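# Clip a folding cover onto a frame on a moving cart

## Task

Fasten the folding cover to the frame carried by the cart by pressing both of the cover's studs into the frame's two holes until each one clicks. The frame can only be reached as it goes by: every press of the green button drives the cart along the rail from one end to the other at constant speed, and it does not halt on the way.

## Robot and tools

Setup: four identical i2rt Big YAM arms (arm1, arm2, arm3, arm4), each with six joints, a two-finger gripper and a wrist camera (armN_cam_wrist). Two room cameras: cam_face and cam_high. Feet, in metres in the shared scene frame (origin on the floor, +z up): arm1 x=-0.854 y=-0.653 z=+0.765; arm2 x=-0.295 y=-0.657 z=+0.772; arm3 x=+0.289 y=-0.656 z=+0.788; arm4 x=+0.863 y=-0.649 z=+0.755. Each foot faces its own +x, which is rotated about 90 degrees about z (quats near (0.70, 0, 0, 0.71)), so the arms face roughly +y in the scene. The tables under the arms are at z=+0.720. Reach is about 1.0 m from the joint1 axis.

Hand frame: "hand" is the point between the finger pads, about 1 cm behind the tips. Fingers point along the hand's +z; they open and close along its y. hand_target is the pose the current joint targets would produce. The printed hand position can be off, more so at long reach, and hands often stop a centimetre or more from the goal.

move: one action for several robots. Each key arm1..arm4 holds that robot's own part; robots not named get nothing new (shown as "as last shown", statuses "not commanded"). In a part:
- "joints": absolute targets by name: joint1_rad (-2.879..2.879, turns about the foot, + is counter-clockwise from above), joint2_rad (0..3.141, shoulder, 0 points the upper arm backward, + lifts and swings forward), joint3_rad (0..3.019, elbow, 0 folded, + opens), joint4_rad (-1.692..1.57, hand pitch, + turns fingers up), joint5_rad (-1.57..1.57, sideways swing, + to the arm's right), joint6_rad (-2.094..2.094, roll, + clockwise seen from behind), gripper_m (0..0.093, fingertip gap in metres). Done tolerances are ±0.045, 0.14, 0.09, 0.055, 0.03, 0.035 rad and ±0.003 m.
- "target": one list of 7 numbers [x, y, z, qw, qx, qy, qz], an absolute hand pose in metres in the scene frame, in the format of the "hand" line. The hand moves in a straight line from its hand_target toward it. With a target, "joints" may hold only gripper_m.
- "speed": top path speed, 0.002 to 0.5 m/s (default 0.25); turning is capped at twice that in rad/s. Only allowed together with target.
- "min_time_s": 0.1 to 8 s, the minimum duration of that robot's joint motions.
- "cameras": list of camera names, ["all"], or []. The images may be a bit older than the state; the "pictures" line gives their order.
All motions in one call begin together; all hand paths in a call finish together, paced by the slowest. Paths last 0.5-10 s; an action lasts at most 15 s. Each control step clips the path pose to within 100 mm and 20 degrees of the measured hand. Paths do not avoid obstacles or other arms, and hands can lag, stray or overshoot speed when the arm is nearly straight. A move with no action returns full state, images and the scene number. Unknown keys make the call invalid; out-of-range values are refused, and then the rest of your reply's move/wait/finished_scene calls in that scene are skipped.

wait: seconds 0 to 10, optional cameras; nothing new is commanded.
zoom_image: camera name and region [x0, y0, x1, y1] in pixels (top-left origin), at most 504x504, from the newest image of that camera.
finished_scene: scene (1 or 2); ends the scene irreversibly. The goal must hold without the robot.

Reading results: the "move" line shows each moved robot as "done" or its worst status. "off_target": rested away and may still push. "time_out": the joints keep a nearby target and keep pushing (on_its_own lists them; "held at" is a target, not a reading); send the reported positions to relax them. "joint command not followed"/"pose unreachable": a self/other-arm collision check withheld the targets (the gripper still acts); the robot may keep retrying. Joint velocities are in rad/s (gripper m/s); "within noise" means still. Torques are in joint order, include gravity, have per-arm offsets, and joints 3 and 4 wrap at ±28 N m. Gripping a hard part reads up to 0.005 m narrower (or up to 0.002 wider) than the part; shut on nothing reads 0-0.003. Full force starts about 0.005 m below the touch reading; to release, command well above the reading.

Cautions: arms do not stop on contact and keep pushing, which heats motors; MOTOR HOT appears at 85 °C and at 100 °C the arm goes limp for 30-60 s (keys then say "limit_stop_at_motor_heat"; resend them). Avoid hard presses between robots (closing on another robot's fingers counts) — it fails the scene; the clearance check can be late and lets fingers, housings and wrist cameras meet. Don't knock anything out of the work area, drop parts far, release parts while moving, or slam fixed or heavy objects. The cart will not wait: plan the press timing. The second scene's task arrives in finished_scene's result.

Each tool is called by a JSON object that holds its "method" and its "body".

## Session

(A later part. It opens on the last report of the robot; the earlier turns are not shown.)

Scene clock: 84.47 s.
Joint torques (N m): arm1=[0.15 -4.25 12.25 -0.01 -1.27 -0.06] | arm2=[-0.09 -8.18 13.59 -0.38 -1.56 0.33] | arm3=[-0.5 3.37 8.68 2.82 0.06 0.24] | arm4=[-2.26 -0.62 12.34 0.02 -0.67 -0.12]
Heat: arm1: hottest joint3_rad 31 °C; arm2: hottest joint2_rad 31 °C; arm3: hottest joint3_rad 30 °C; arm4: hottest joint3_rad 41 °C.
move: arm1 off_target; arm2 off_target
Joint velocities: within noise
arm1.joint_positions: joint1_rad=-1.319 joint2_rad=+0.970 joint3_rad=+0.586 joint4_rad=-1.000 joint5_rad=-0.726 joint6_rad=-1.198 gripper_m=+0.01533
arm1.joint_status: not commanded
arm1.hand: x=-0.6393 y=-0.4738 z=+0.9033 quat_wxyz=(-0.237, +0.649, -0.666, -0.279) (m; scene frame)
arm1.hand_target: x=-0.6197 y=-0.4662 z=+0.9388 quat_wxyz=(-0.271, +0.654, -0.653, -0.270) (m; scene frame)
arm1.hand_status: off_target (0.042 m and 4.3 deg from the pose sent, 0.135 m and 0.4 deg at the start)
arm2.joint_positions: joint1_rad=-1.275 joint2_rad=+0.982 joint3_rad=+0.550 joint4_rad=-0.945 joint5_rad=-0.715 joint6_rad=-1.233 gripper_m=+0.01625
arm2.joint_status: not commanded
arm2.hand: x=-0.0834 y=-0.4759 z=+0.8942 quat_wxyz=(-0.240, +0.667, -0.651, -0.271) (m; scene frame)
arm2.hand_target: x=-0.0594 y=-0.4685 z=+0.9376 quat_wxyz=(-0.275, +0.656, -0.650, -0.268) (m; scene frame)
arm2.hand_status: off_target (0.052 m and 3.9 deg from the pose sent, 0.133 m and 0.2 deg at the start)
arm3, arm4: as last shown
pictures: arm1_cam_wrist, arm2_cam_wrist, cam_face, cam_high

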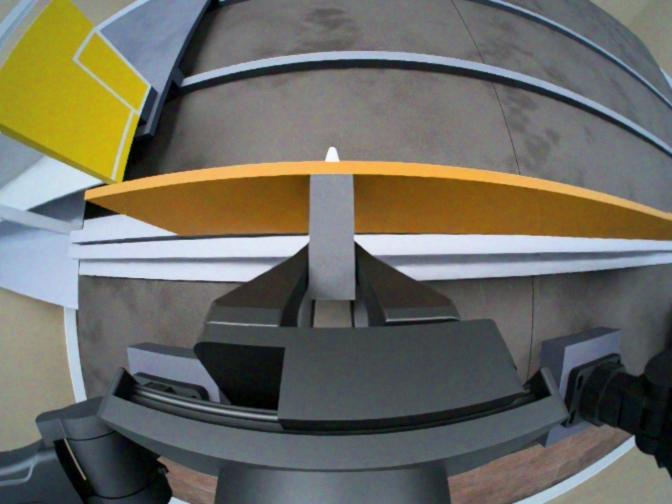

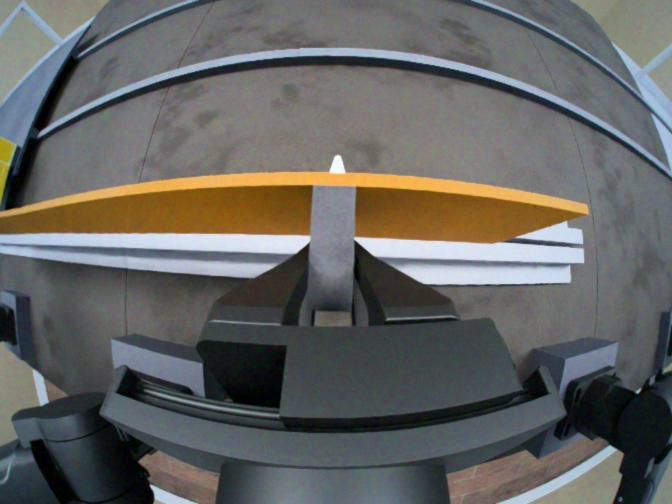

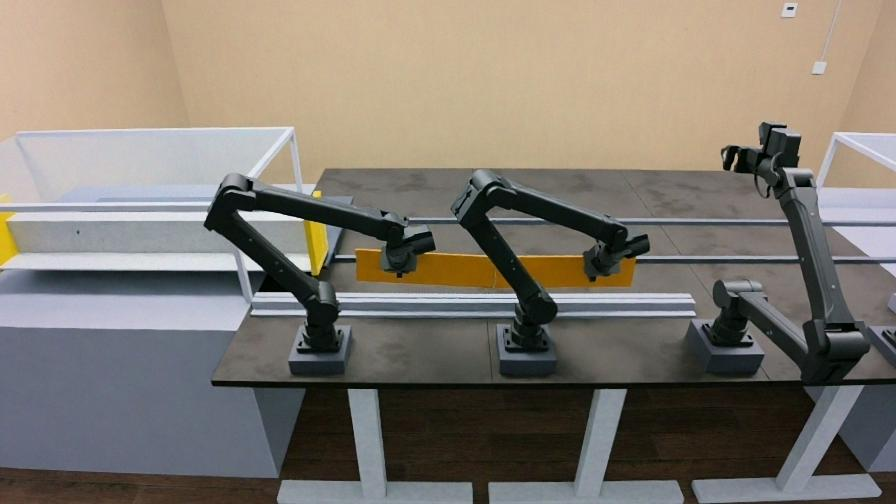

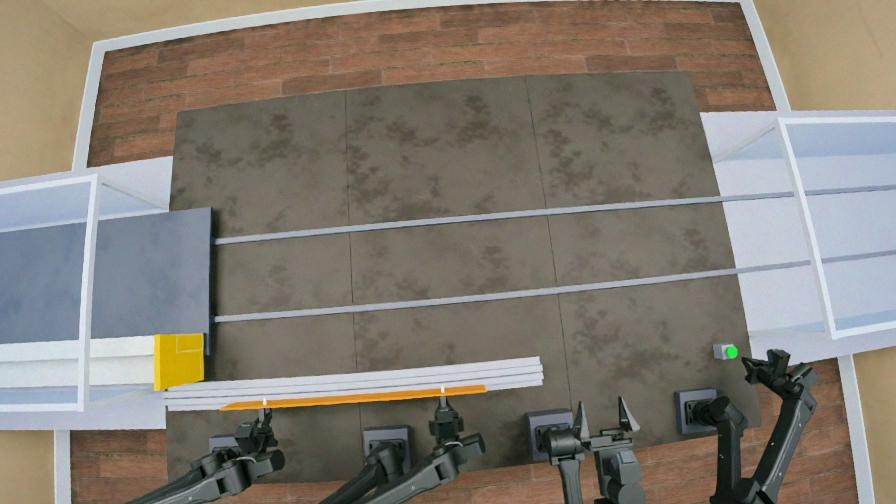

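{"method": "zoom_image", "body": {"camera": "cam_face", "region": [340, 220, 660, 320]}}

{"method": "move", "body": {"arm1": {"target": [-0.598, -0.458, 0.975, -0.2475, 0.6535, -0.6535, -0.2915], "speed": 0.08}, "arm2": {"target": [-0.036, -0.461, 0.982, -0.2525, 0.6535, -0.6665, -0.2575], "speed": 0.08}, "cameras": ["arm1_cam_wrist", "arm2_cam_wrist", "cam_face", "cam_high"]}}

Scaled by 1.575.

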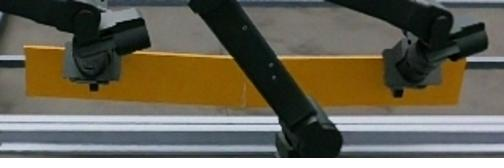

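Scene clock: 96.13 s.
Joint torques (N m): arm1=[-0.09 -3.66 11.81 -0.32 -2.01 -0.17] | arm2=[1.08 -6.65 14.41 -0.57 -1.19 0.64] | arm3=[-0.44 3.43 8.66 2.84 0.06 0.24] | arm4=[-2.43 -0.15 12.37 0.03 -0.64 -0.12]
Heat: arm1: hottest joint3_rad 36 °C; arm2: hottest joint3_rad 38 °C; arm3: hottest joint3_rad 30 °C; arm4: hottest joint3_rad 43 °C.
move: arm1 off_target; arm2 off_target
Joint velocities: within noise
arm1.joint_positions: joint1_rad=-1.319 joint2_rad=+1.038 joint3_rad=+0.747 joint4_rad=-1.126 joint5_rad=-0.726 joint6_rad=-1.217 gripper_m=+0.01533
arm1.joint_status: not commanded
arm1.hand: x=-0.6110 y=-0.4660 z=+0.9458 quat_wxyz=(-0.227, +0.652, -0.665, -0.284) (m; scene frame)
arm1.hand_target: x=-0.5971 y=-0.4584 z=+0.9743 quat_wxyz=(-0.251, +0.654, -0.652, -0.289) (m; scene frame)
arm1.hand_status: off_target (0.033 m and 2.9 deg from the pose sent, 0.084 m and 2.4 deg at the start)
arm2.joint_positions: joint1_rad=-1.267 joint2_rad=+1.005 joint3_rad=+0.703 joint4_rad=-1.066 joint5_rad=-0.677 joint6_rad=-1.233 gripper_m=+0.01627
arm2.joint_status: not commanded
arm2.hand: x=-0.0558 y=-0.4709 z=+0.9403 quat_wxyz=(-0.235, +0.674, -0.653, -0.253) (m; scene frame)
arm2.hand_target: x=-0.0387 y=-0.4601 z=+0.9806 quat_wxyz=(-0.253, +0.656, -0.662, -0.259) (m; scene frame)
arm2.hand_status: off_target (0.047 m and 3.5 deg from the pose sent, 0.101 m and 3.2 deg at the start)
arm3, arm4: as last shown
pictures: arm1_cam_wrist, arm2_cam_wrist, cam_face, cam_high

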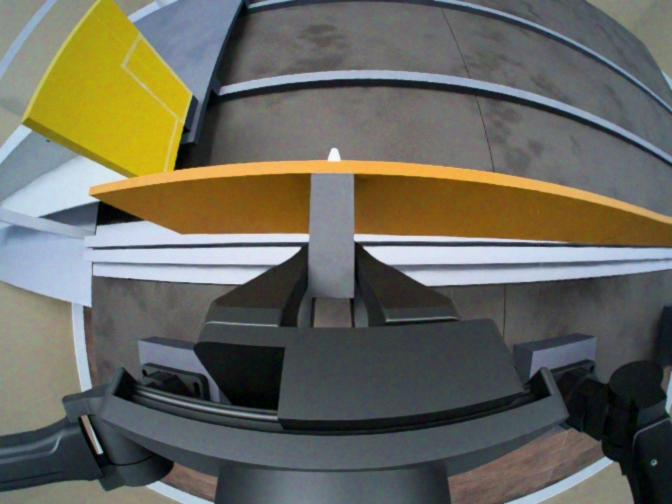

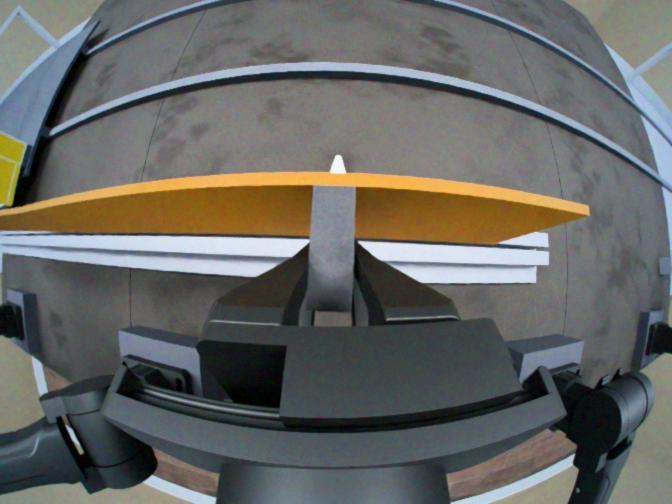

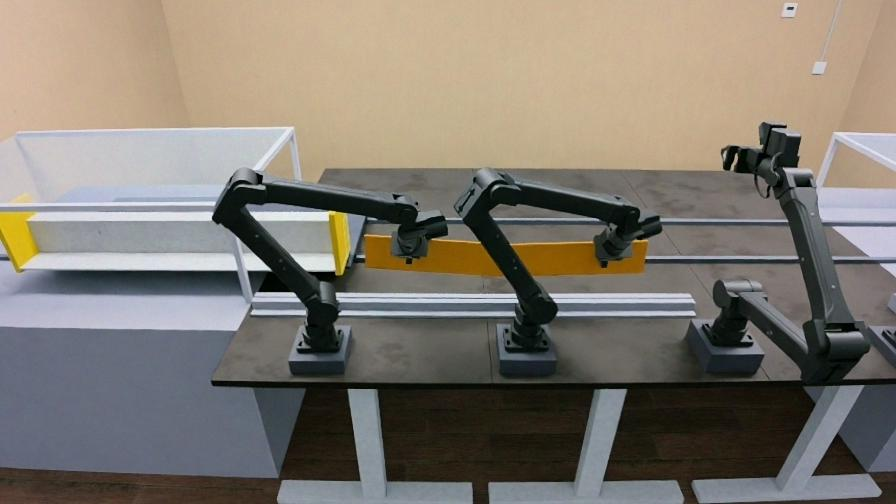

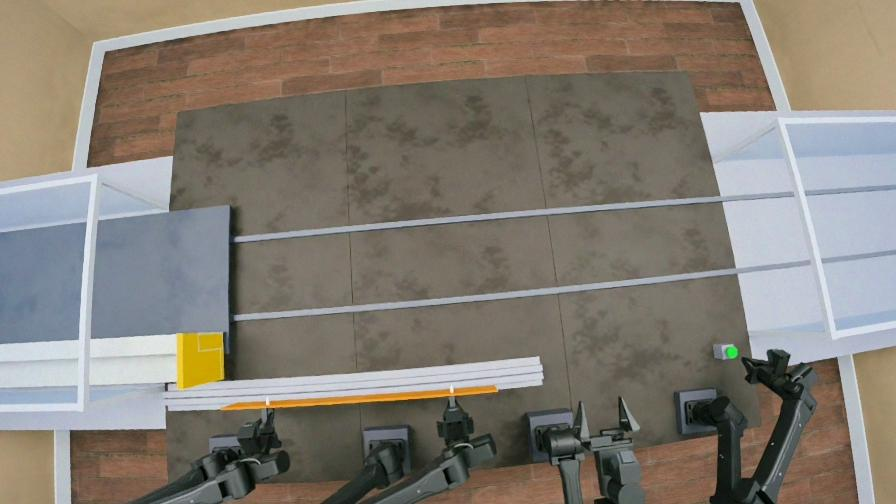

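{"method": "move", "body": {"arm1": {"target": [-0.606, -0.487, 0.959, -0.2949, 0.6552, -0.639, -0.2763], "speed": 0.08}, "arm2": {"target": [-0.039, -0.485, 0.974, -0.289, 0.6351, -0.6617, -0.2757], "speed": 0.08}, "arm4": {"joints": {"joint1_rad": -0.3, "joint2_rad": 0.61, "joint3_rad": 1.327, "joint4_rad": -1.44, "joint5_rad": 0.0, "joint6_rad": 0.0}}, "cameras": ["arm1_cam_wrist", "arm2_cam_wrist", "cam_face", "cam_high"]}}

{"method": "zoom_image", "body": {"camera": "arm1_cam_wrist", "region": [0, 0, 300, 260]}}

{"method": "zoom_image", "body": {"camera": "cam_face", "region": [340, 200, 680, 320]}}

{"method": "zoom_image", "body": {"camera": "cam_face", "region": [0, 160, 360, 310]}}

{"method": "zoom_image", "body": {"camera": "cam_high", "region": [120, 300, 520, 430]}}

Scene clock: 112.30 s.
Joint torques (N m): arm1=[-0.73 -6.18 7.2 0.53 -1.8 -0.2] | arm2=[-1.55 -9.11 10.04 0.36 -1.65 0.39] | arm3=[-0.5 3.37 8.65 2.85 0.05 0.23] | arm4=[-1.03 2.32 10.95 0.83 0.06 0.25]
Heat: arm1: hottest joint3_rad 40 °C; arm2: hottest joint3_rad 39 °C; arm3: hottest joint3_rad 31 °C; arm4: hottest joint3_rad 45 °C.
move: arm1 off_target; arm2 off_target; arm4 done
Joint velocities: within noise
arm1.joint_positions: joint1_rad=-1.421 joint2_rad=+1.004 joint3_rad=+0.712 joint4_rad=-1.126 joint5_rad=-0.778 joint6_rad=-1.336 gripper_m=+0.01533
arm1.joint_status: not commanded
arm1.hand: x=-0.6075 y=-0.4877 z=+0.9465 quat_wxyz=(-0.269, +0.652, -0.652, -0.278) (m; scene frame)
arm1.hand_target: x=-0.6072 y=-0.4871 z=+0.9584 quat_wxyz=(-0.291, +0.653, -0.642, -0.278) (m; scene frame)
arm1.hand_status: off_target (0.013 m and 3.4 deg from the pose sent, 0.025 m and 8.4 deg at the start)
arm2.joint_positions: joint1_rad=-1.359 joint2_rad=+1.002 joint3_rad=+0.703 joint4_rad=-1.098 joint5_rad=-0.761 joint6_rad=-1.294 gripper_m=+0.01628
arm2.joint_status: not commanded
arm2.hand: x=-0.0501 y=-0.4846 z=+0.9493 quat_wxyz=(-0.262, +0.654, -0.654, -0.276) (m; scene frame)
arm2.hand_target: x=-0.0409 y=-0.4850 z=+0.9729 quat_wxyz=(-0.285, +0.634, -0.662, -0.279) (m; scene frame)
arm2.hand_status: off_target (0.027 m and 3.9 deg from the pose sent, 0.040 m and 8.1 deg at the start)
arm3: as last shown
arm4.joint_positions: joint1_rad=-0.300 joint2_rad=+0.598 joint3_rad=+1.291 joint4_rad=-1.423 joint5_rad=-0.004 joint6_rad=-0.023 gripper_m=+0.00068
arm4.joint_status: all done
arm4.hand: x=+0.9400 y=-0.4403 z=+1.2349 quat_wxyz=(-0.337, +0.533, -0.740, -0.235) (m; scene frame)
arm4.hand_target: x=+0.9376 y=-0.4442 z=+1.2483 quat_wxyz=(-0.340, +0.527, -0.741, -0.242) (m; scene frame)
arm4.hand_status: not commanded
pictures: arm1_cam_wrist, arm2_cam_wrist, cam_face, cam_high

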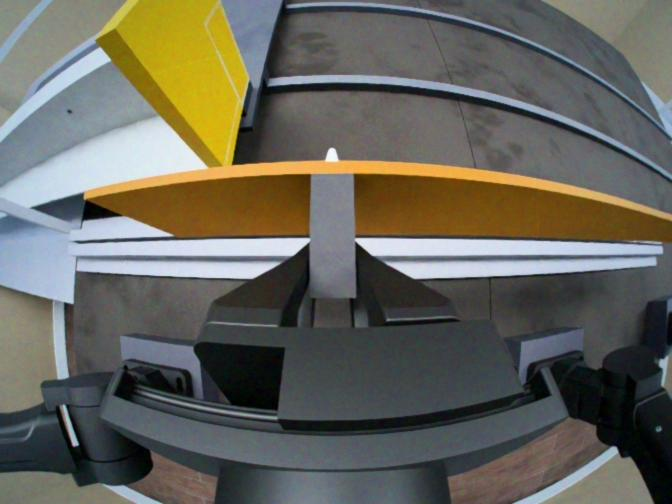

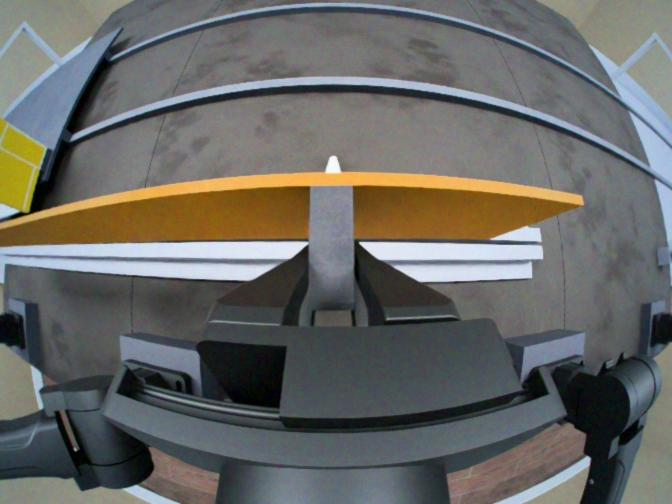

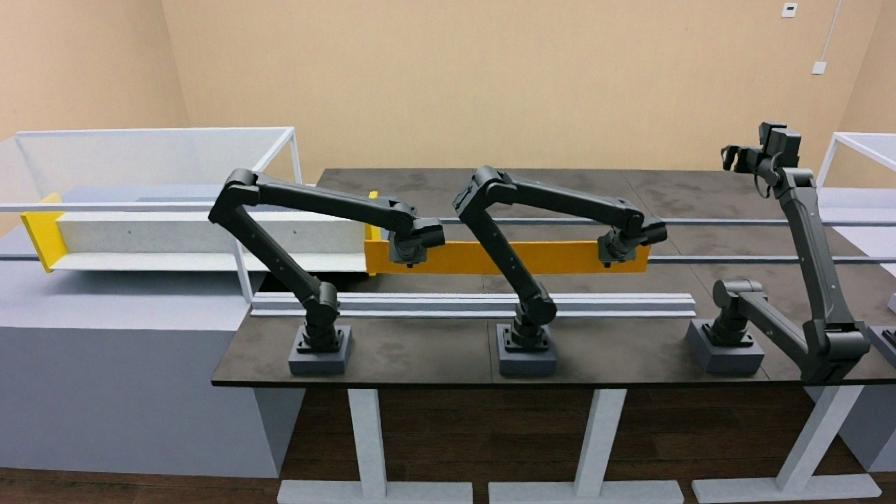

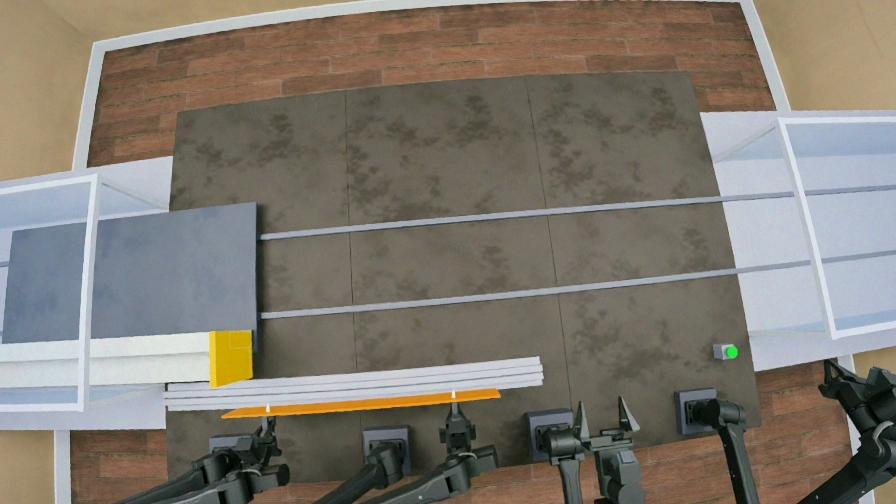

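Scaled by 1.680 from the camera's 672x504 image, which has a finer 960x720 frame.

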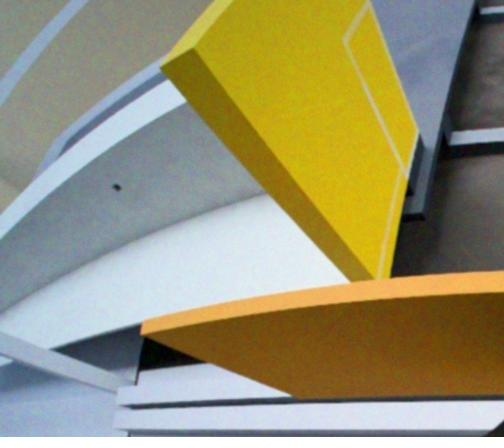

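Scaled by 1.482.

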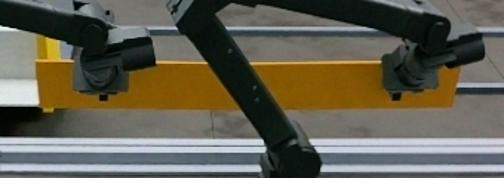

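Scaled by 1.400.

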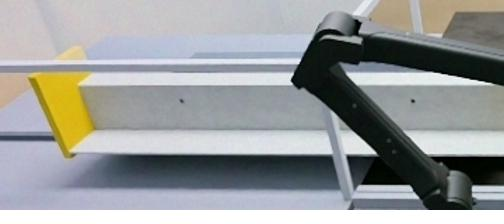

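Scaled by 1.260.

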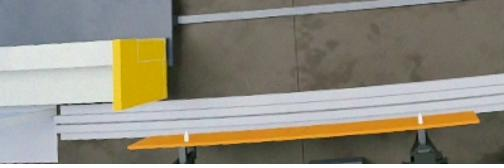

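{"method": "move", "body": {"arm1": {"target": [-0.717, -0.487, 0.9065, -0.2966, 0.6564, -0.6402, -0.2688], "speed": 0.06}, "arm2": {"target": [-0.148, -0.488, 0.921, -0.2976, 0.6343, -0.6612, -0.2704], "speed": 0.06}, "cameras": ["arm1_cam_wrist", "arm2_cam_wrist", "cam_face", "cam_high"]}}

{"method": "zoom_image", "body": {"camera": "arm1_cam_wrist", "region": [0, 0, 340, 260]}}

{"method": "zoom_image", "body": {"camera": "cam_face", "region": [260, 200, 640, 320]}}

Scene clock: 120.33 s.
Joint torques (N m): arm1=[1.61 -0.44 8.25 1.09 -1.12 0.02] | arm2=[0.03 -2.73 9.74 2.14 -0.8 0.55] | arm3=[-0.44 3.37 8.66 2.84 0.06 0.24] | arm4=[-0.79 2.96 11.06 1.07 0.03 0.26]
Heat: arm1: hottest joint3_rad 38 °C; arm2: hottest joint3_rad 39 °C; arm3: hottest joint3_rad 31 °C; arm4: hottest joint3_rad 43 °C.
move: arm1 off_target; arm2 off_target
Joint velocities: within noise
arm1.joint_positions: joint1_rad=-1.315 joint2_rad=+0.580 joint3_rad=+0.391 joint4_rad=-1.087 joint5_rad=-0.748 joint6_rad=-1.170 gripper_m=+0.01533
arm1.joint_status: not commanded
arm1.hand: x=-0.7174 y=-0.4923 z=+0.8957 quat_wxyz=(-0.281, +0.650, -0.654, -0.268) (m; scene frame)
arm1.hand_target: x=-0.7168 y=-0.4870 z=+0.9068 quat_wxyz=(-0.297, +0.655, -0.641, -0.269) (m; scene frame)
arm1.hand_status: off_target (0.012 m and 2.5 deg from the pose sent, 0.117 m and 3.7 deg at the start)
arm2.joint_positions: joint1_rad=-1.275 joint2_rad=+0.585 joint3_rad=+0.400 joint4_rad=-1.098 joint5_rad=-0.749 joint6_rad=-1.153 gripper_m=+0.01628
arm2.joint_status: not commanded
arm2.hand: x=-0.1597 y=-0.4942 z=+0.9052 quat_wxyz=(-0.273, +0.647, -0.656, -0.274) (m; scene frame)
arm2.hand_target: x=-0.1484 y=-0.4894 z=+0.9218 quat_wxyz=(-0.297, +0.635, -0.660, -0.271) (m; scene frame)
arm2.hand_status: off_target (0.021 m and 3.2 deg from the pose sent, 0.102 m and 4.8 deg at the start)
arm3, arm4: as last shown
pictures: arm1_cam_wrist, arm2_cam_wrist, cam_face, cam_high

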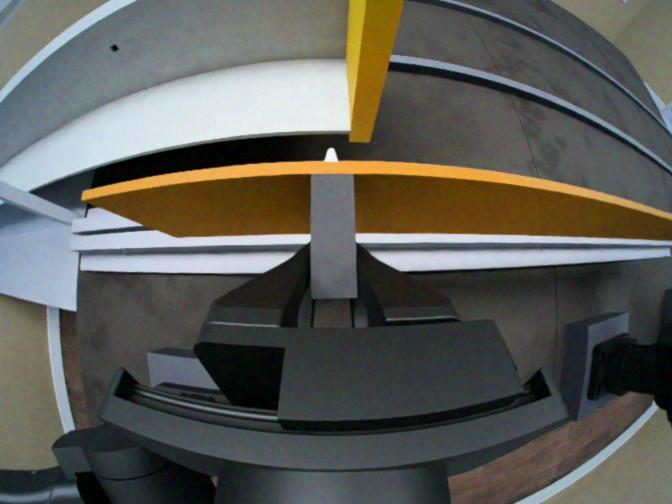

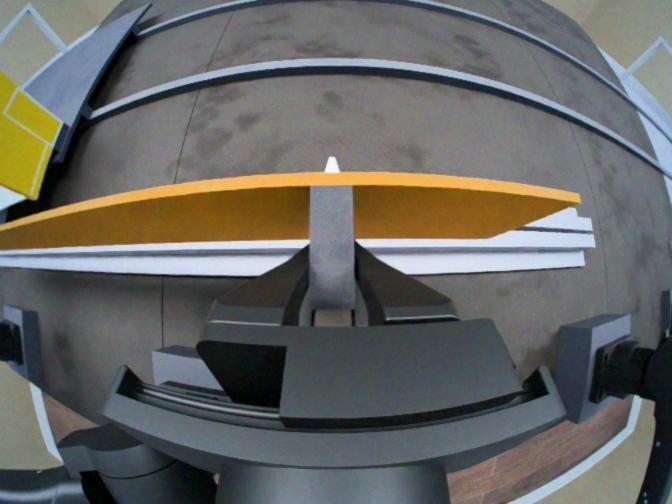

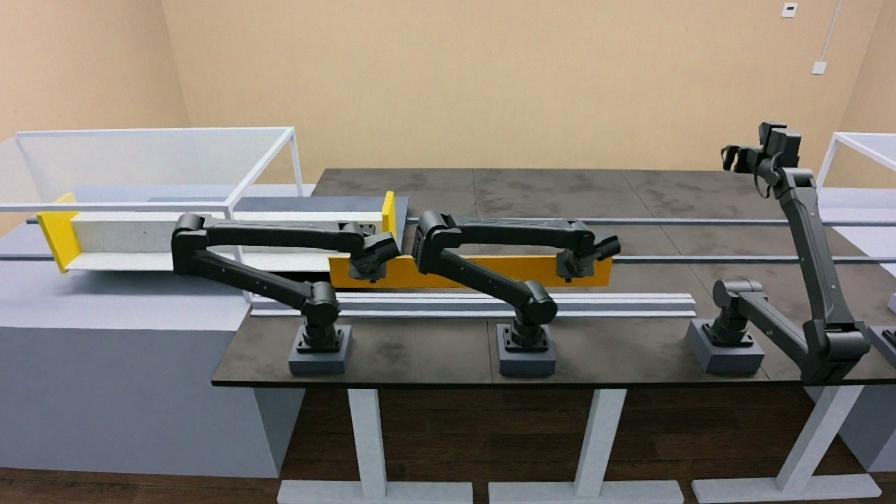

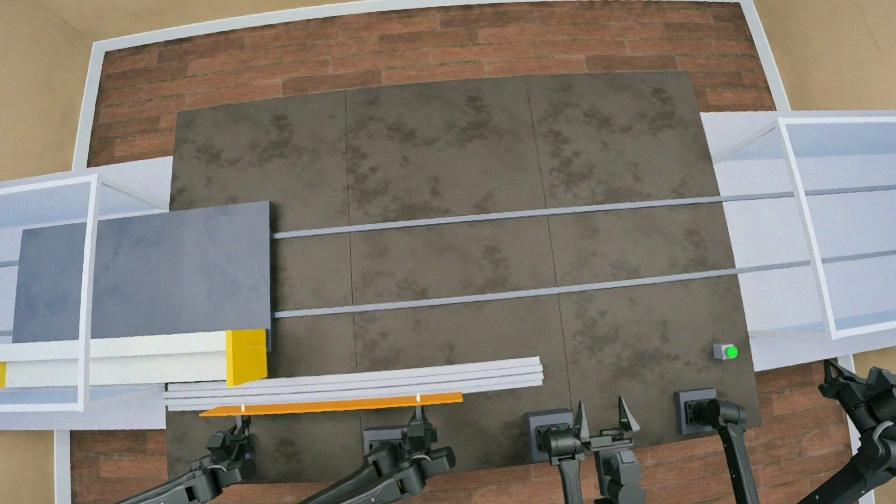

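Scaled by 1.482 from the camera's 672x504 image, which has a finer 960x720 frame.

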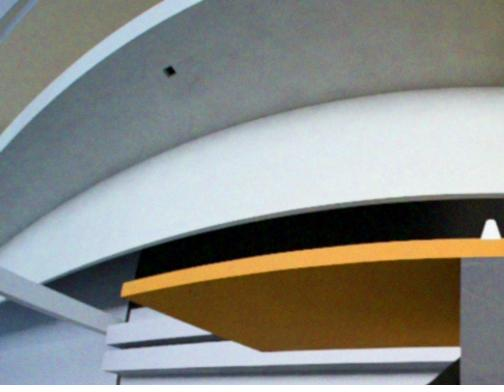

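Scaled by 1.326.

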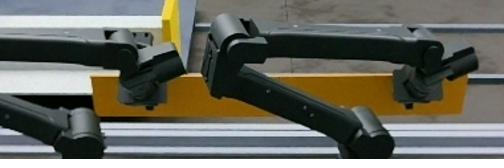

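{"method": "wait", "body": {"seconds": 10}}

{"method": "wait", "body": {"seconds": 9, "cameras": ["arm1_cam_wrist", "arm2_cam_wrist"]}}

{"method": "zoom_image", "body": {"camera": "arm1_cam_wrist", "region": [160, 0, 440, 200]}}

Scene clock: 133.93 s.
Joint torques (N m): arm1=[1.67 -0.44 8.24 1.09 -1.12 0.03] | arm2=[0.38 -2.67 9.8 2.06 -0.78 0.53] | arm3=[-0.5 3.31 8.65 2.85 0.06 0.24] | arm4=[-0.73 2.96 10.95 0.88 0.04 0.25]
Heat: arm1: hottest joint3_rad 36 °C; arm2: hottest joint3_rad 40 °C; arm3: hottest joint3_rad 31 °C; arm4: hottest joint3_rad 41 °C.
Joint velocities: within noise
arm1.joint_positions: joint1_rad=-1.315 joint2_rad=+0.580 joint3_rad=+0.391 joint4_rad=-1.087 joint5_rad=-0.748 joint6_rad=-1.170 gripper_m=+0.01533
arm1.joint_status: not commanded
arm1.hand: x=-0.7174 y=-0.4923 z=+0.8957 quat_wxyz=(-0.281, +0.650, -0.654, -0.268) (m; scene frame)
arm1.hand_target: x=-0.7168 y=-0.4870 z=+0.9068 quat_wxyz=(-0.297, +0.655, -0.641, -0.269) (m; scene frame)
arm1.hand_status: off_target (0.012 m and 2.5 deg from the pose sent, 0.117 m and 3.7 deg at the start)
arm2.joint_positions: joint1_rad=-1.275 joint2_rad=+0.585 joint3_rad=+0.400 joint4_rad=-1.098 joint5_rad=-0.749 joint6_rad=-1.153 gripper_m=+0.01628
arm2.joint_status: not commanded
arm2.hand: x=-0.1597 y=-0.4942 z=+0.9052 quat_wxyz=(-0.273, +0.647, -0.656, -0.274) (m; scene frame)
arm2.hand_target: x=-0.1484 y=-0.4894 z=+0.9218 quat_wxyz=(-0.297, +0.635, -0.660, -0.271) (m; scene frame)
arm2.hand_status: off_target (0.021 m and 3.2 deg from the pose sent, 0.102 m and 4.8 deg at the start)
arm3.joint_positions: joint1_rad=+0.007 joint2_rad=+0.201 joint3_rad=+0.803 joint4_rad=-0.721 joint5_rad=+0.002 joint6_rad=-0.010 gripper_m=+0.09397
arm3.joint_status: not commanded
arm3.hand: x=+0.2915 y=-0.4369 z=+1.2508 quat_wxyz=(-0.474, +0.527, -0.524, -0.472) (m; scene frame)
arm3.hand_target: x=+0.2939 y=-0.4361 z=+1.2538 quat_wxyz=(-0.478, +0.515, -0.527, -0.478) (m; scene frame)
arm3.hand_status: not commanded
arm4.joint_positions: joint1_rad=-0.300 joint2_rad=+0.598 joint3_rad=+1.291 joint4_rad=-1.423 joint5_rad=-0.004 joint6_rad=-0.023 gripper_m=+0.00068
arm4.joint_status: not commanded
arm4.hand: x=+0.9400 y=-0.4403 z=+1.2349 quat_wxyz=(-0.337, +0.533, -0.740, -0.235) (m; scene frame)
arm4.hand_target: x=+0.9376 y=-0.4442 z=+1.2483 quat_wxyz=(-0.340, +0.527, -0.741, -0.242) (m; scene frame)
arm4.hand_status: not commanded
wait: 10.00 s; at rest from the start
pictures: none

Scene clock: 142.93 s.
Joint torques (N m): arm1=[1.67 -0.38 8.27 1.07 -1.12 0.02] | arm2=[0.56 -2.32 9.8 2.06 -0.78 0.54] | arm3=[-0.5 3.37 8.66 2.84 0.06 0.23] | arm4=[-1.08 2.37 10.95 0.87 0.05 0.25]
Heat: arm1: hottest joint3_rad 36 °C; arm2: hottest joint3_rad 40 °C; arm3: hottest joint3_rad 31 °C; arm4: hottest joint3_rad 40 °C.
Joint velocities: within noise
arm1.joint_positions: joint1_rad=-1.315 joint2_rad=+0.580 joint3_rad=+0.391 joint4_rad=-1.087 joint5_rad=-0.748 joint6_rad=-1.170 gripper_m=+0.01533
arm1.joint_status: not commanded
arm1.hand: x=-0.7174 y=-0.4923 z=+0.8957 quat_wxyz=(-0.281, +0.650, -0.654, -0.268) (m; scene frame)
arm1.hand_target: x=-0.7168 y=-0.4870 z=+0.9068 quat_wxyz=(-0.297, +0.655, -0.641, -0.269) (m; scene frame)
arm1.hand_status: off_target (0.012 m and 2.5 deg from the pose sent, 0.117 m and 3.7 deg at the start)
arm2.joint_positions: joint1_rad=-1.275 joint2_rad=+0.585 joint3_rad=+0.400 joint4_rad=-1.098 joint5_rad=-0.749 joint6_rad=-1.153 gripper_m=+0.01628
arm2.joint_status: not commanded
arm2.hand: x=-0.1597 y=-0.4942 z=+0.9052 quat_wxyz=(-0.273, +0.647, -0.656, -0.274) (m; scene frame)
arm2.hand_target: x=-0.1484 y=-0.4894 z=+0.9218 quat_wxyz=(-0.297, +0.635, -0.660, -0.271) (m; scene frame)
arm2.hand_status: off_target (0.021 m and 3.2 deg from the pose sent, 0.102 m and 4.8 deg at the start)
arm3.joint_positions: joint1_rad=+0.007 joint2_rad=+0.201 joint3_rad=+0.803 joint4_rad=-0.721 joint5_rad=+0.002 joint6_rad=-0.010 gripper_m=+0.09397
arm3.joint_status: not commanded
arm3.hand: x=+0.2915 y=-0.4369 z=+1.2508 quat_wxyz=(-0.474, +0.527, -0.524, -0.472) (m; scene frame)
arm3.hand_target: x=+0.2939 y=-0.4361 z=+1.2538 quat_wxyz=(-0.478, +0.515, -0.527, -0.478) (m; scene frame)
arm3.hand_status: not commanded
arm4.joint_positions: joint1_rad=-0.300 joint2_rad=+0.598 joint3_rad=+1.291 joint4_rad=-1.423 joint5_rad=-0.004 joint6_rad=-0.023 gripper_m=+0.00068
arm4.joint_status: not commanded
arm4.hand: x=+0.9400 y=-0.4403 z=+1.2349 quat_wxyz=(-0.337, +0.533, -0.740, -0.235) (m; scene frame)
arm4.hand_target: x=+0.9376 y=-0.4442 z=+1.2483 quat_wxyz=(-0.340, +0.527, -0.741, -0.242) (m; scene frame)
arm4.hand_status: not commanded
wait: 9.00 s; at rest by 0.27 s
pictures: arm1_cam_wrist, arm2_cam_wrist

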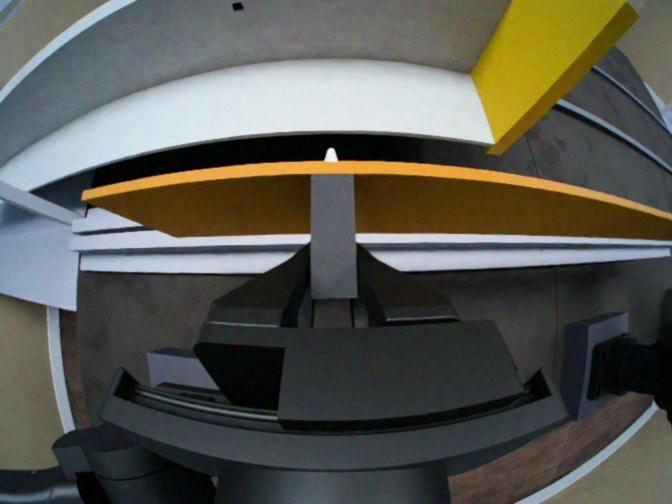

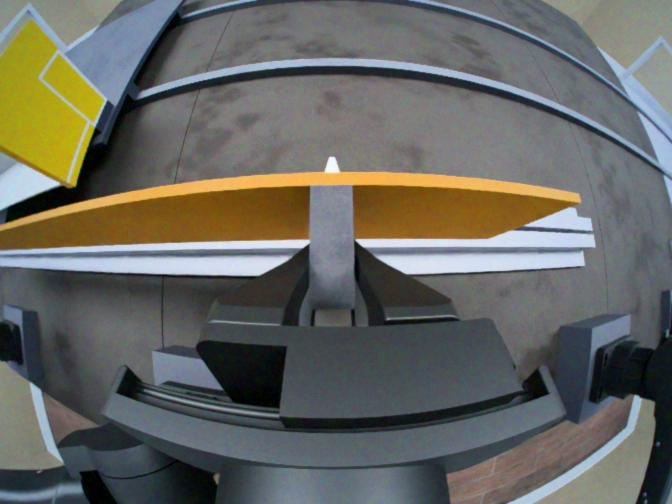

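Scaled by 1.800 from the camera's 672x504 image, which has a finer 960x720 frame.

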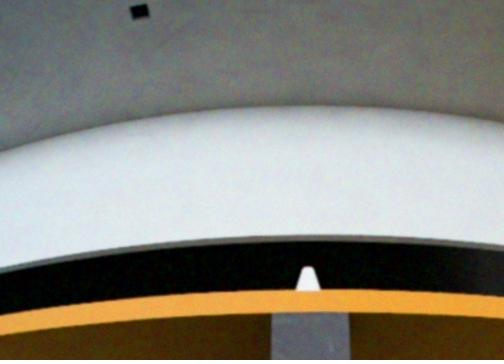

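{"method": "zoom_image", "body": {"camera": "arm2_cam_wrist", "region": [0, 0, 240, 220]}}

{"method": "wait", "body": {"seconds": 9, "cameras": ["arm1_cam_wrist", "arm2_cam_wrist"]}}

{"method": "zoom_image", "body": {"camera": "arm1_cam_wrist", "region": [230, 0, 510, 200]}}

{"method": "zoom_image", "body": {"camera": "arm2_cam_wrist", "region": [0, 0, 240, 220]}}

Scaled by 2.100 from the camera's 672x504 image, which has a finer 960x720 frame.

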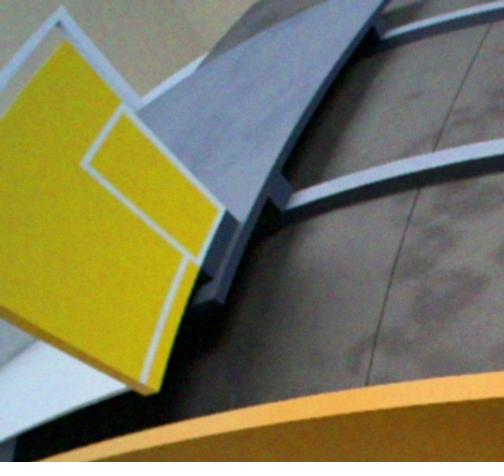

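Scene clock: 153.73 s.
Joint torques (N m): arm1=[1.67 -0.38 8.25 1.09 -1.12 0.02] | arm2=[-0.03 -2.55 9.77 2.1 -0.79 0.54] | arm3=[-0.44 3.31 8.65 2.82 0.06 0.23] | arm4=[-0.79 2.49 10.88 0.91 0.06 0.27]
Heat: arm1: hottest joint3_rad 35 °C; arm2: hottest joint3_rad 41 °C; arm3: hottest joint3_rad 32 °C; arm4: hottest joint3_rad 40 °C.
Joint velocities: within noise
arm1.joint_positions: joint1_rad=-1.315 joint2_rad=+0.580 joint3_rad=+0.391 joint4_rad=-1.087 joint5_rad=-0.748 joint6_rad=-1.170 gripper_m=+0.01533
arm1.joint_status: not commanded
arm1.hand: x=-0.7174 y=-0.4923 z=+0.8957 quat_wxyz=(-0.281, +0.650, -0.654, -0.268) (m; scene frame)
arm1.hand_target: x=-0.7168 y=-0.4870 z=+0.9068 quat_wxyz=(-0.297, +0.655, -0.641, -0.269) (m; scene frame)
arm1.hand_status: off_target (0.012 m and 2.5 deg from the pose sent, 0.117 m and 3.7 deg at the start)
arm2.joint_positions: joint1_rad=-1.275 joint2_rad=+0.585 joint3_rad=+0.400 joint4_rad=-1.098 joint5_rad=-0.749 joint6_rad=-1.153 gripper_m=+0.01628
arm2.joint_status: not commanded
arm2.hand: x=-0.1597 y=-0.4942 z=+0.9052 quat_wxyz=(-0.273, +0.647, -0.656, -0.274) (m; scene frame)
arm2.hand_target: x=-0.1484 y=-0.4894 z=+0.9218 quat_wxyz=(-0.297, +0.635, -0.660, -0.271) (m; scene frame)
arm2.hand_status: off_target (0.021 m and 3.2 deg from the pose sent, 0.102 m and 4.8 deg at the start)
arm3.joint_positions: joint1_rad=+0.007 joint2_rad=+0.201 joint3_rad=+0.803 joint4_rad=-0.721 joint5_rad=+0.002 joint6_rad=-0.010 gripper_m=+0.09397
arm3.joint_status: not commanded
arm3.hand: x=+0.2915 y=-0.4369 z=+1.2508 quat_wxyz=(-0.474, +0.527, -0.524, -0.472) (m; scene frame)
arm3.hand_target: x=+0.2939 y=-0.4361 z=+1.2538 quat_wxyz=(-0.478, +0.515, -0.527, -0.478) (m; scene frame)
arm3.hand_status: not commanded
arm4.joint_positions: joint1_rad=-0.300 joint2_rad=+0.598 joint3_rad=+1.291 joint4_rad=-1.423 joint5_rad=-0.004 joint6_rad=-0.023 gripper_m=+0.00068
arm4.joint_status: not commanded
arm4.hand: x=+0.9400 y=-0.4403 z=+1.2349 quat_wxyz=(-0.337, +0.533, -0.740, -0.235) (m; scene frame)
arm4.hand_target: x=+0.9376 y=-0.4442 z=+1.2483 quat_wxyz=(-0.340, +0.527, -0.741, -0.242) (m; scene frame)
arm4.hand_status: not commanded
wait: 9.00 s; at rest from the start
pictures: arm1_cam_wrist, arm2_cam_wrist

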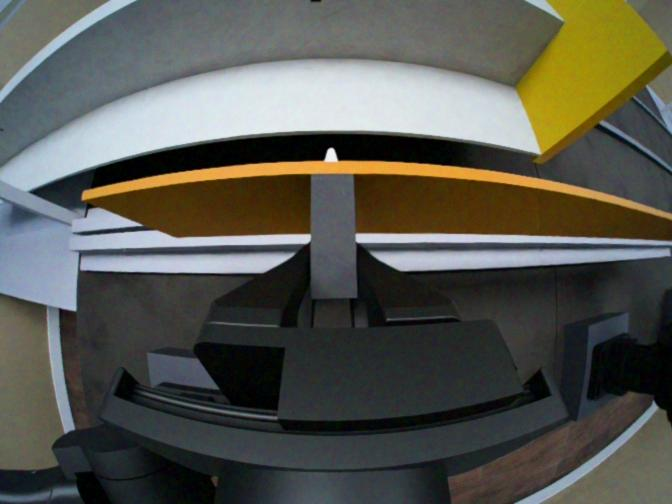

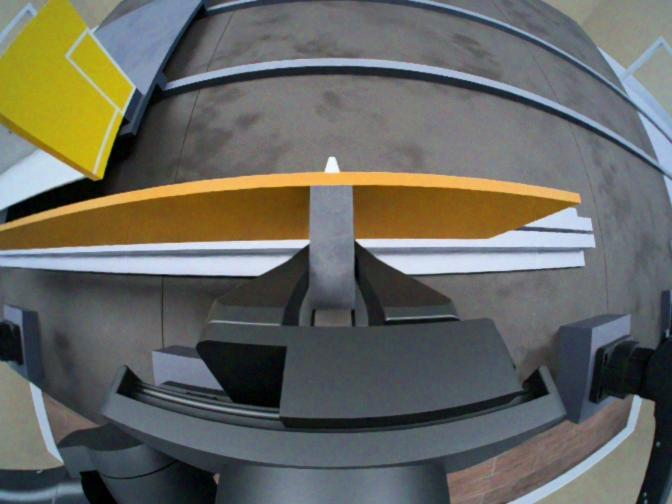

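Scaled by 1.800 from the camera's 672x504 image, which has a finer 960x720 frame.

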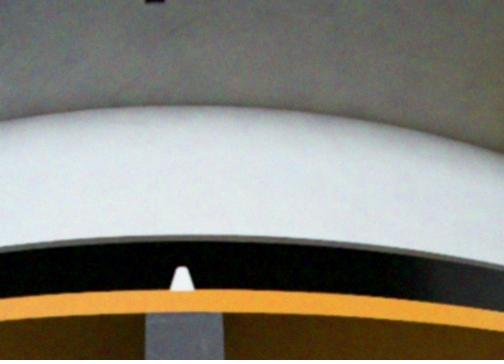

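Scaled by 2.100 from the camera's 672x504 image, which has a finer 960x720 frame.

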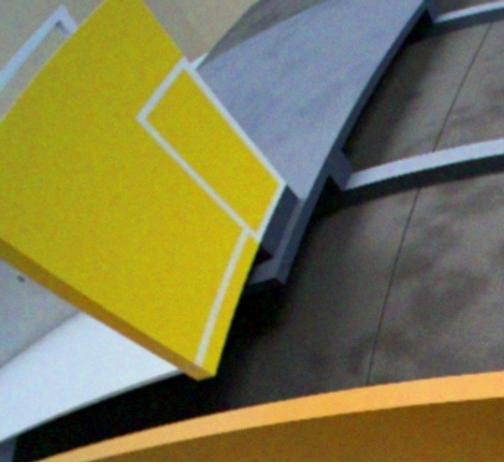

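{"method": "wait", "body": {"seconds": 10}}

{"method": "wait", "body": {"seconds": 8, "cameras": ["arm1_cam_wrist", "arm2_cam_wrist", "cam_high"]}}

{"method": "zoom_image", "body": {"camera": "arm2_cam_wrist", "region": [0, 0, 300, 220]}}

{"method": "zoom_image", "body": {"camera": "cam_high", "region": [120, 300, 520, 440]}}

Scene clock: 167.80 s.
Joint torques (N m): arm1=[1.67 -0.38 8.25 1.1 -1.12 0.03] | arm2=[0.32 -2.73 9.78 2.07 -0.8 0.55] | arm3=[-0.5 3.37 8.65 2.82 0.05 0.24] | arm4=[-1.26 2.43 10.86 1.06 0.08 0.24]
Heat: arm1: hottest joint3_rad 35 °C; arm2: hottest joint3_rad 41 °C; arm3: hottest joint3_rad 32 °C; arm4: hottest joint3_rad 39 °C.
Joint velocities: within noise
arm1.joint_positions: joint1_rad=-1.315 joint2_rad=+0.580 joint3_rad=+0.391 joint4_rad=-1.087 joint5_rad=-0.748 joint6_rad=-1.170 gripper_m=+0.01533
arm1.joint_status: not commanded
arm1.hand: x=-0.7174 y=-0.4923 z=+0.8957 quat_wxyz=(-0.281, +0.650, -0.654, -0.268) (m; scene frame)
arm1.hand_target: x=-0.7168 y=-0.4870 z=+0.9068 quat_wxyz=(-0.297, +0.655, -0.641, -0.269) (m; scene frame)
arm1.hand_status: off_target (0.012 m and 2.5 deg from the pose sent, 0.117 m and 3.7 deg at the start)
arm2.joint_positions: joint1_rad=-1.275 joint2_rad=+0.585 joint3_rad=+0.400 joint4_rad=-1.098 joint5_rad=-0.749 joint6_rad=-1.153 gripper_m=+0.01628
arm2.joint_status: not commanded
arm2.hand: x=-0.1597 y=-0.4942 z=+0.9052 quat_wxyz=(-0.273, +0.647, -0.656, -0.274) (m; scene frame)
arm2.hand_target: x=-0.1484 y=-0.4894 z=+0.9218 quat_wxyz=(-0.297, +0.635, -0.660, -0.271) (m; scene frame)
arm2.hand_status: off_target (0.021 m and 3.2 deg from the pose sent, 0.102 m and 4.8 deg at the start)
arm3.joint_positions: joint1_rad=+0.007 joint2_rad=+0.201 joint3_rad=+0.803 joint4_rad=-0.721 joint5_rad=+0.002 joint6_rad=-0.010 gripper_m=+0.09397
arm3.joint_status: not commanded
arm3.hand: x=+0.2915 y=-0.4369 z=+1.2508 quat_wxyz=(-0.474, +0.527, -0.524, -0.472) (m; scene frame)
arm3.hand_target: x=+0.2939 y=-0.4361 z=+1.2538 quat_wxyz=(-0.478, +0.515, -0.527, -0.478) (m; scene frame)
arm3.hand_status: not commanded
arm4.joint_positions: joint1_rad=-0.300 joint2_rad=+0.598 joint3_rad=+1.291 joint4_rad=-1.423 joint5_rad=-0.004 joint6_rad=-0.023 gripper_m=+0.00068
arm4.joint_status: not commanded
arm4.hand: x=+0.9400 y=-0.4403 z=+1.2349 quat_wxyz=(-0.337, +0.533, -0.740, -0.235) (m; scene frame)
arm4.hand_target: x=+0.9376 y=-0.4442 z=+1.2483 quat_wxyz=(-0.340, +0.527, -0.741, -0.242) (m; scene frame)
arm4.hand_status: not commanded
wait: 10.00 s; at rest from the start
pictures: none

Scene clock: 175.80 s.
Joint torques (N m): arm1=[1.61 -0.38 8.25 1.09 -1.12 0.03] | arm2=[0.38 -2.61 9.87 2.13 -0.78 0.53] | arm3=[-0.5 3.43 8.65 2.84 0.06 0.24] | arm4=[-1.32 2.73 10.88 0.99 0.04 0.29]
Heat: arm1: hottest joint3_rad 35 °C; arm2: hottest joint3_rad 41 °C; arm3: hottest joint3_rad 32 °C; arm4: hottest joint3_rad 39 °C.
Joint velocities: within noise
arm1.joint_positions: joint1_rad=-1.315 joint2_rad=+0.580 joint3_rad=+0.391 joint4_rad=-1.087 joint5_rad=-0.748 joint6_rad=-1.170 gripper_m=+0.01533
arm1.joint_status: not commanded
arm1.hand: x=-0.7174 y=-0.4923 z=+0.8957 quat_wxyz=(-0.281, +0.650, -0.654, -0.268) (m; scene frame)
arm1.hand_target: x=-0.7168 y=-0.4870 z=+0.9068 quat_wxyz=(-0.297, +0.655, -0.641, -0.269) (m; scene frame)
arm1.hand_status: off_target (0.012 m and 2.5 deg from the pose sent, 0.117 m and 3.7 deg at the start)
arm2.joint_positions: joint1_rad=-1.275 joint2_rad=+0.585 joint3_rad=+0.400 joint4_rad=-1.098 joint5_rad=-0.749 joint6_rad=-1.153 gripper_m=+0.01628
arm2.joint_status: not commanded
arm2.hand: x=-0.1597 y=-0.4942 z=+0.9052 quat_wxyz=(-0.273, +0.647, -0.656, -0.274) (m; scene frame)
arm2.hand_target: x=-0.1484 y=-0.4894 z=+0.9218 quat_wxyz=(-0.297, +0.635, -0.660, -0.271) (m; scene frame)
arm2.hand_status: off_target (0.021 m and 3.2 deg from the pose sent, 0.102 m and 4.8 deg at the start)
arm3.joint_positions: joint1_rad=+0.007 joint2_rad=+0.201 joint3_rad=+0.803 joint4_rad=-0.721 joint5_rad=+0.002 joint6_rad=-0.010 gripper_m=+0.09397
arm3.joint_status: not commanded
arm3.hand: x=+0.2915 y=-0.4369 z=+1.2508 quat_wxyz=(-0.474, +0.527, -0.524, -0.472) (m; scene frame)
arm3.hand_target: x=+0.2939 y=-0.4361 z=+1.2538 quat_wxyz=(-0.478, +0.515, -0.527, -0.478) (m; scene frame)
arm3.hand_status: not commanded
arm4.joint_positions: joint1_rad=-0.300 joint2_rad=+0.598 joint3_rad=+1.291 joint4_rad=-1.423 joint5_rad=-0.004 joint6_rad=-0.023 gripper_m=+0.00068
arm4.joint_status: not commanded
arm4.hand: x=+0.9400 y=-0.4403 z=+1.2349 quat_wxyz=(-0.337, +0.533, -0.740, -0.235) (m; scene frame)
arm4.hand_target: x=+0.9376 y=-0.4442 z=+1.2483 quat_wxyz=(-0.340, +0.527, -0.741, -0.242) (m; scene frame)
arm4.hand_status: not commanded
wait: 8.00 s; at rest by 0.27 s
pictures: arm1_cam_wrist, arm2_cam_wrist, cam_high

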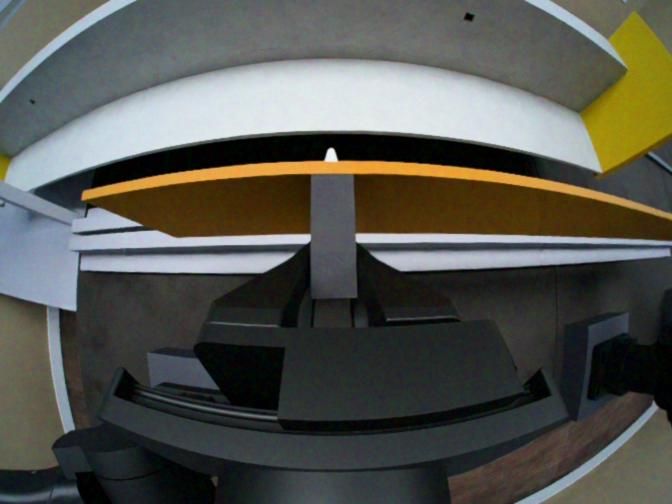

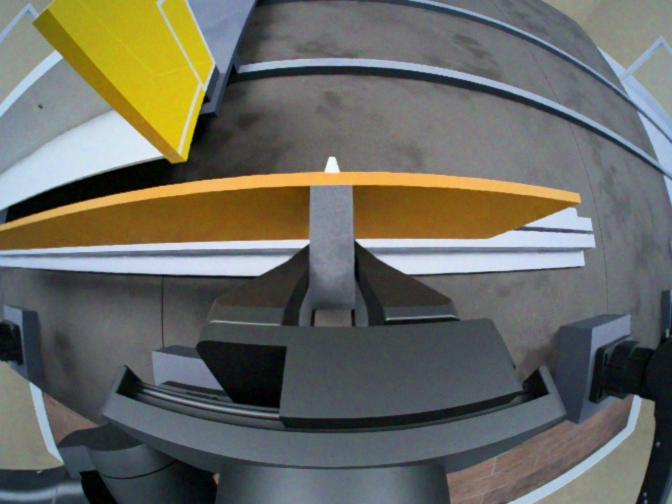

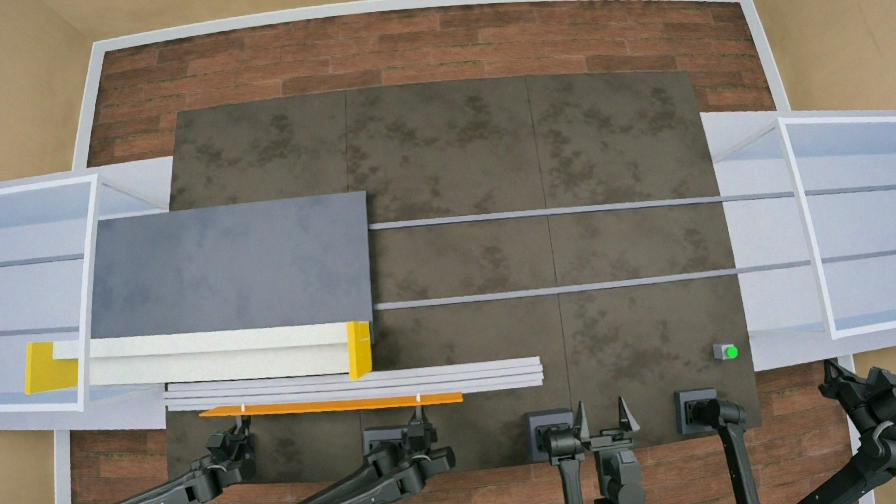

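Scaled by 1.680 from the camera's 672x504 image, which has a finer 960x720 frame.

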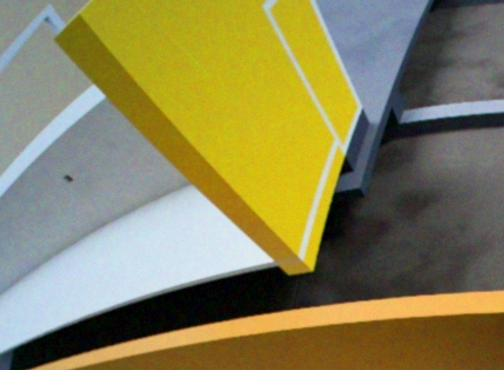

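Scaled by 1.260.

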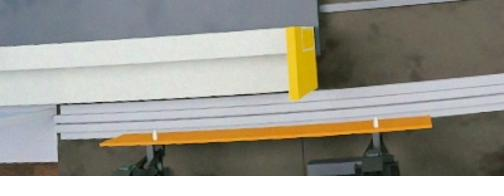

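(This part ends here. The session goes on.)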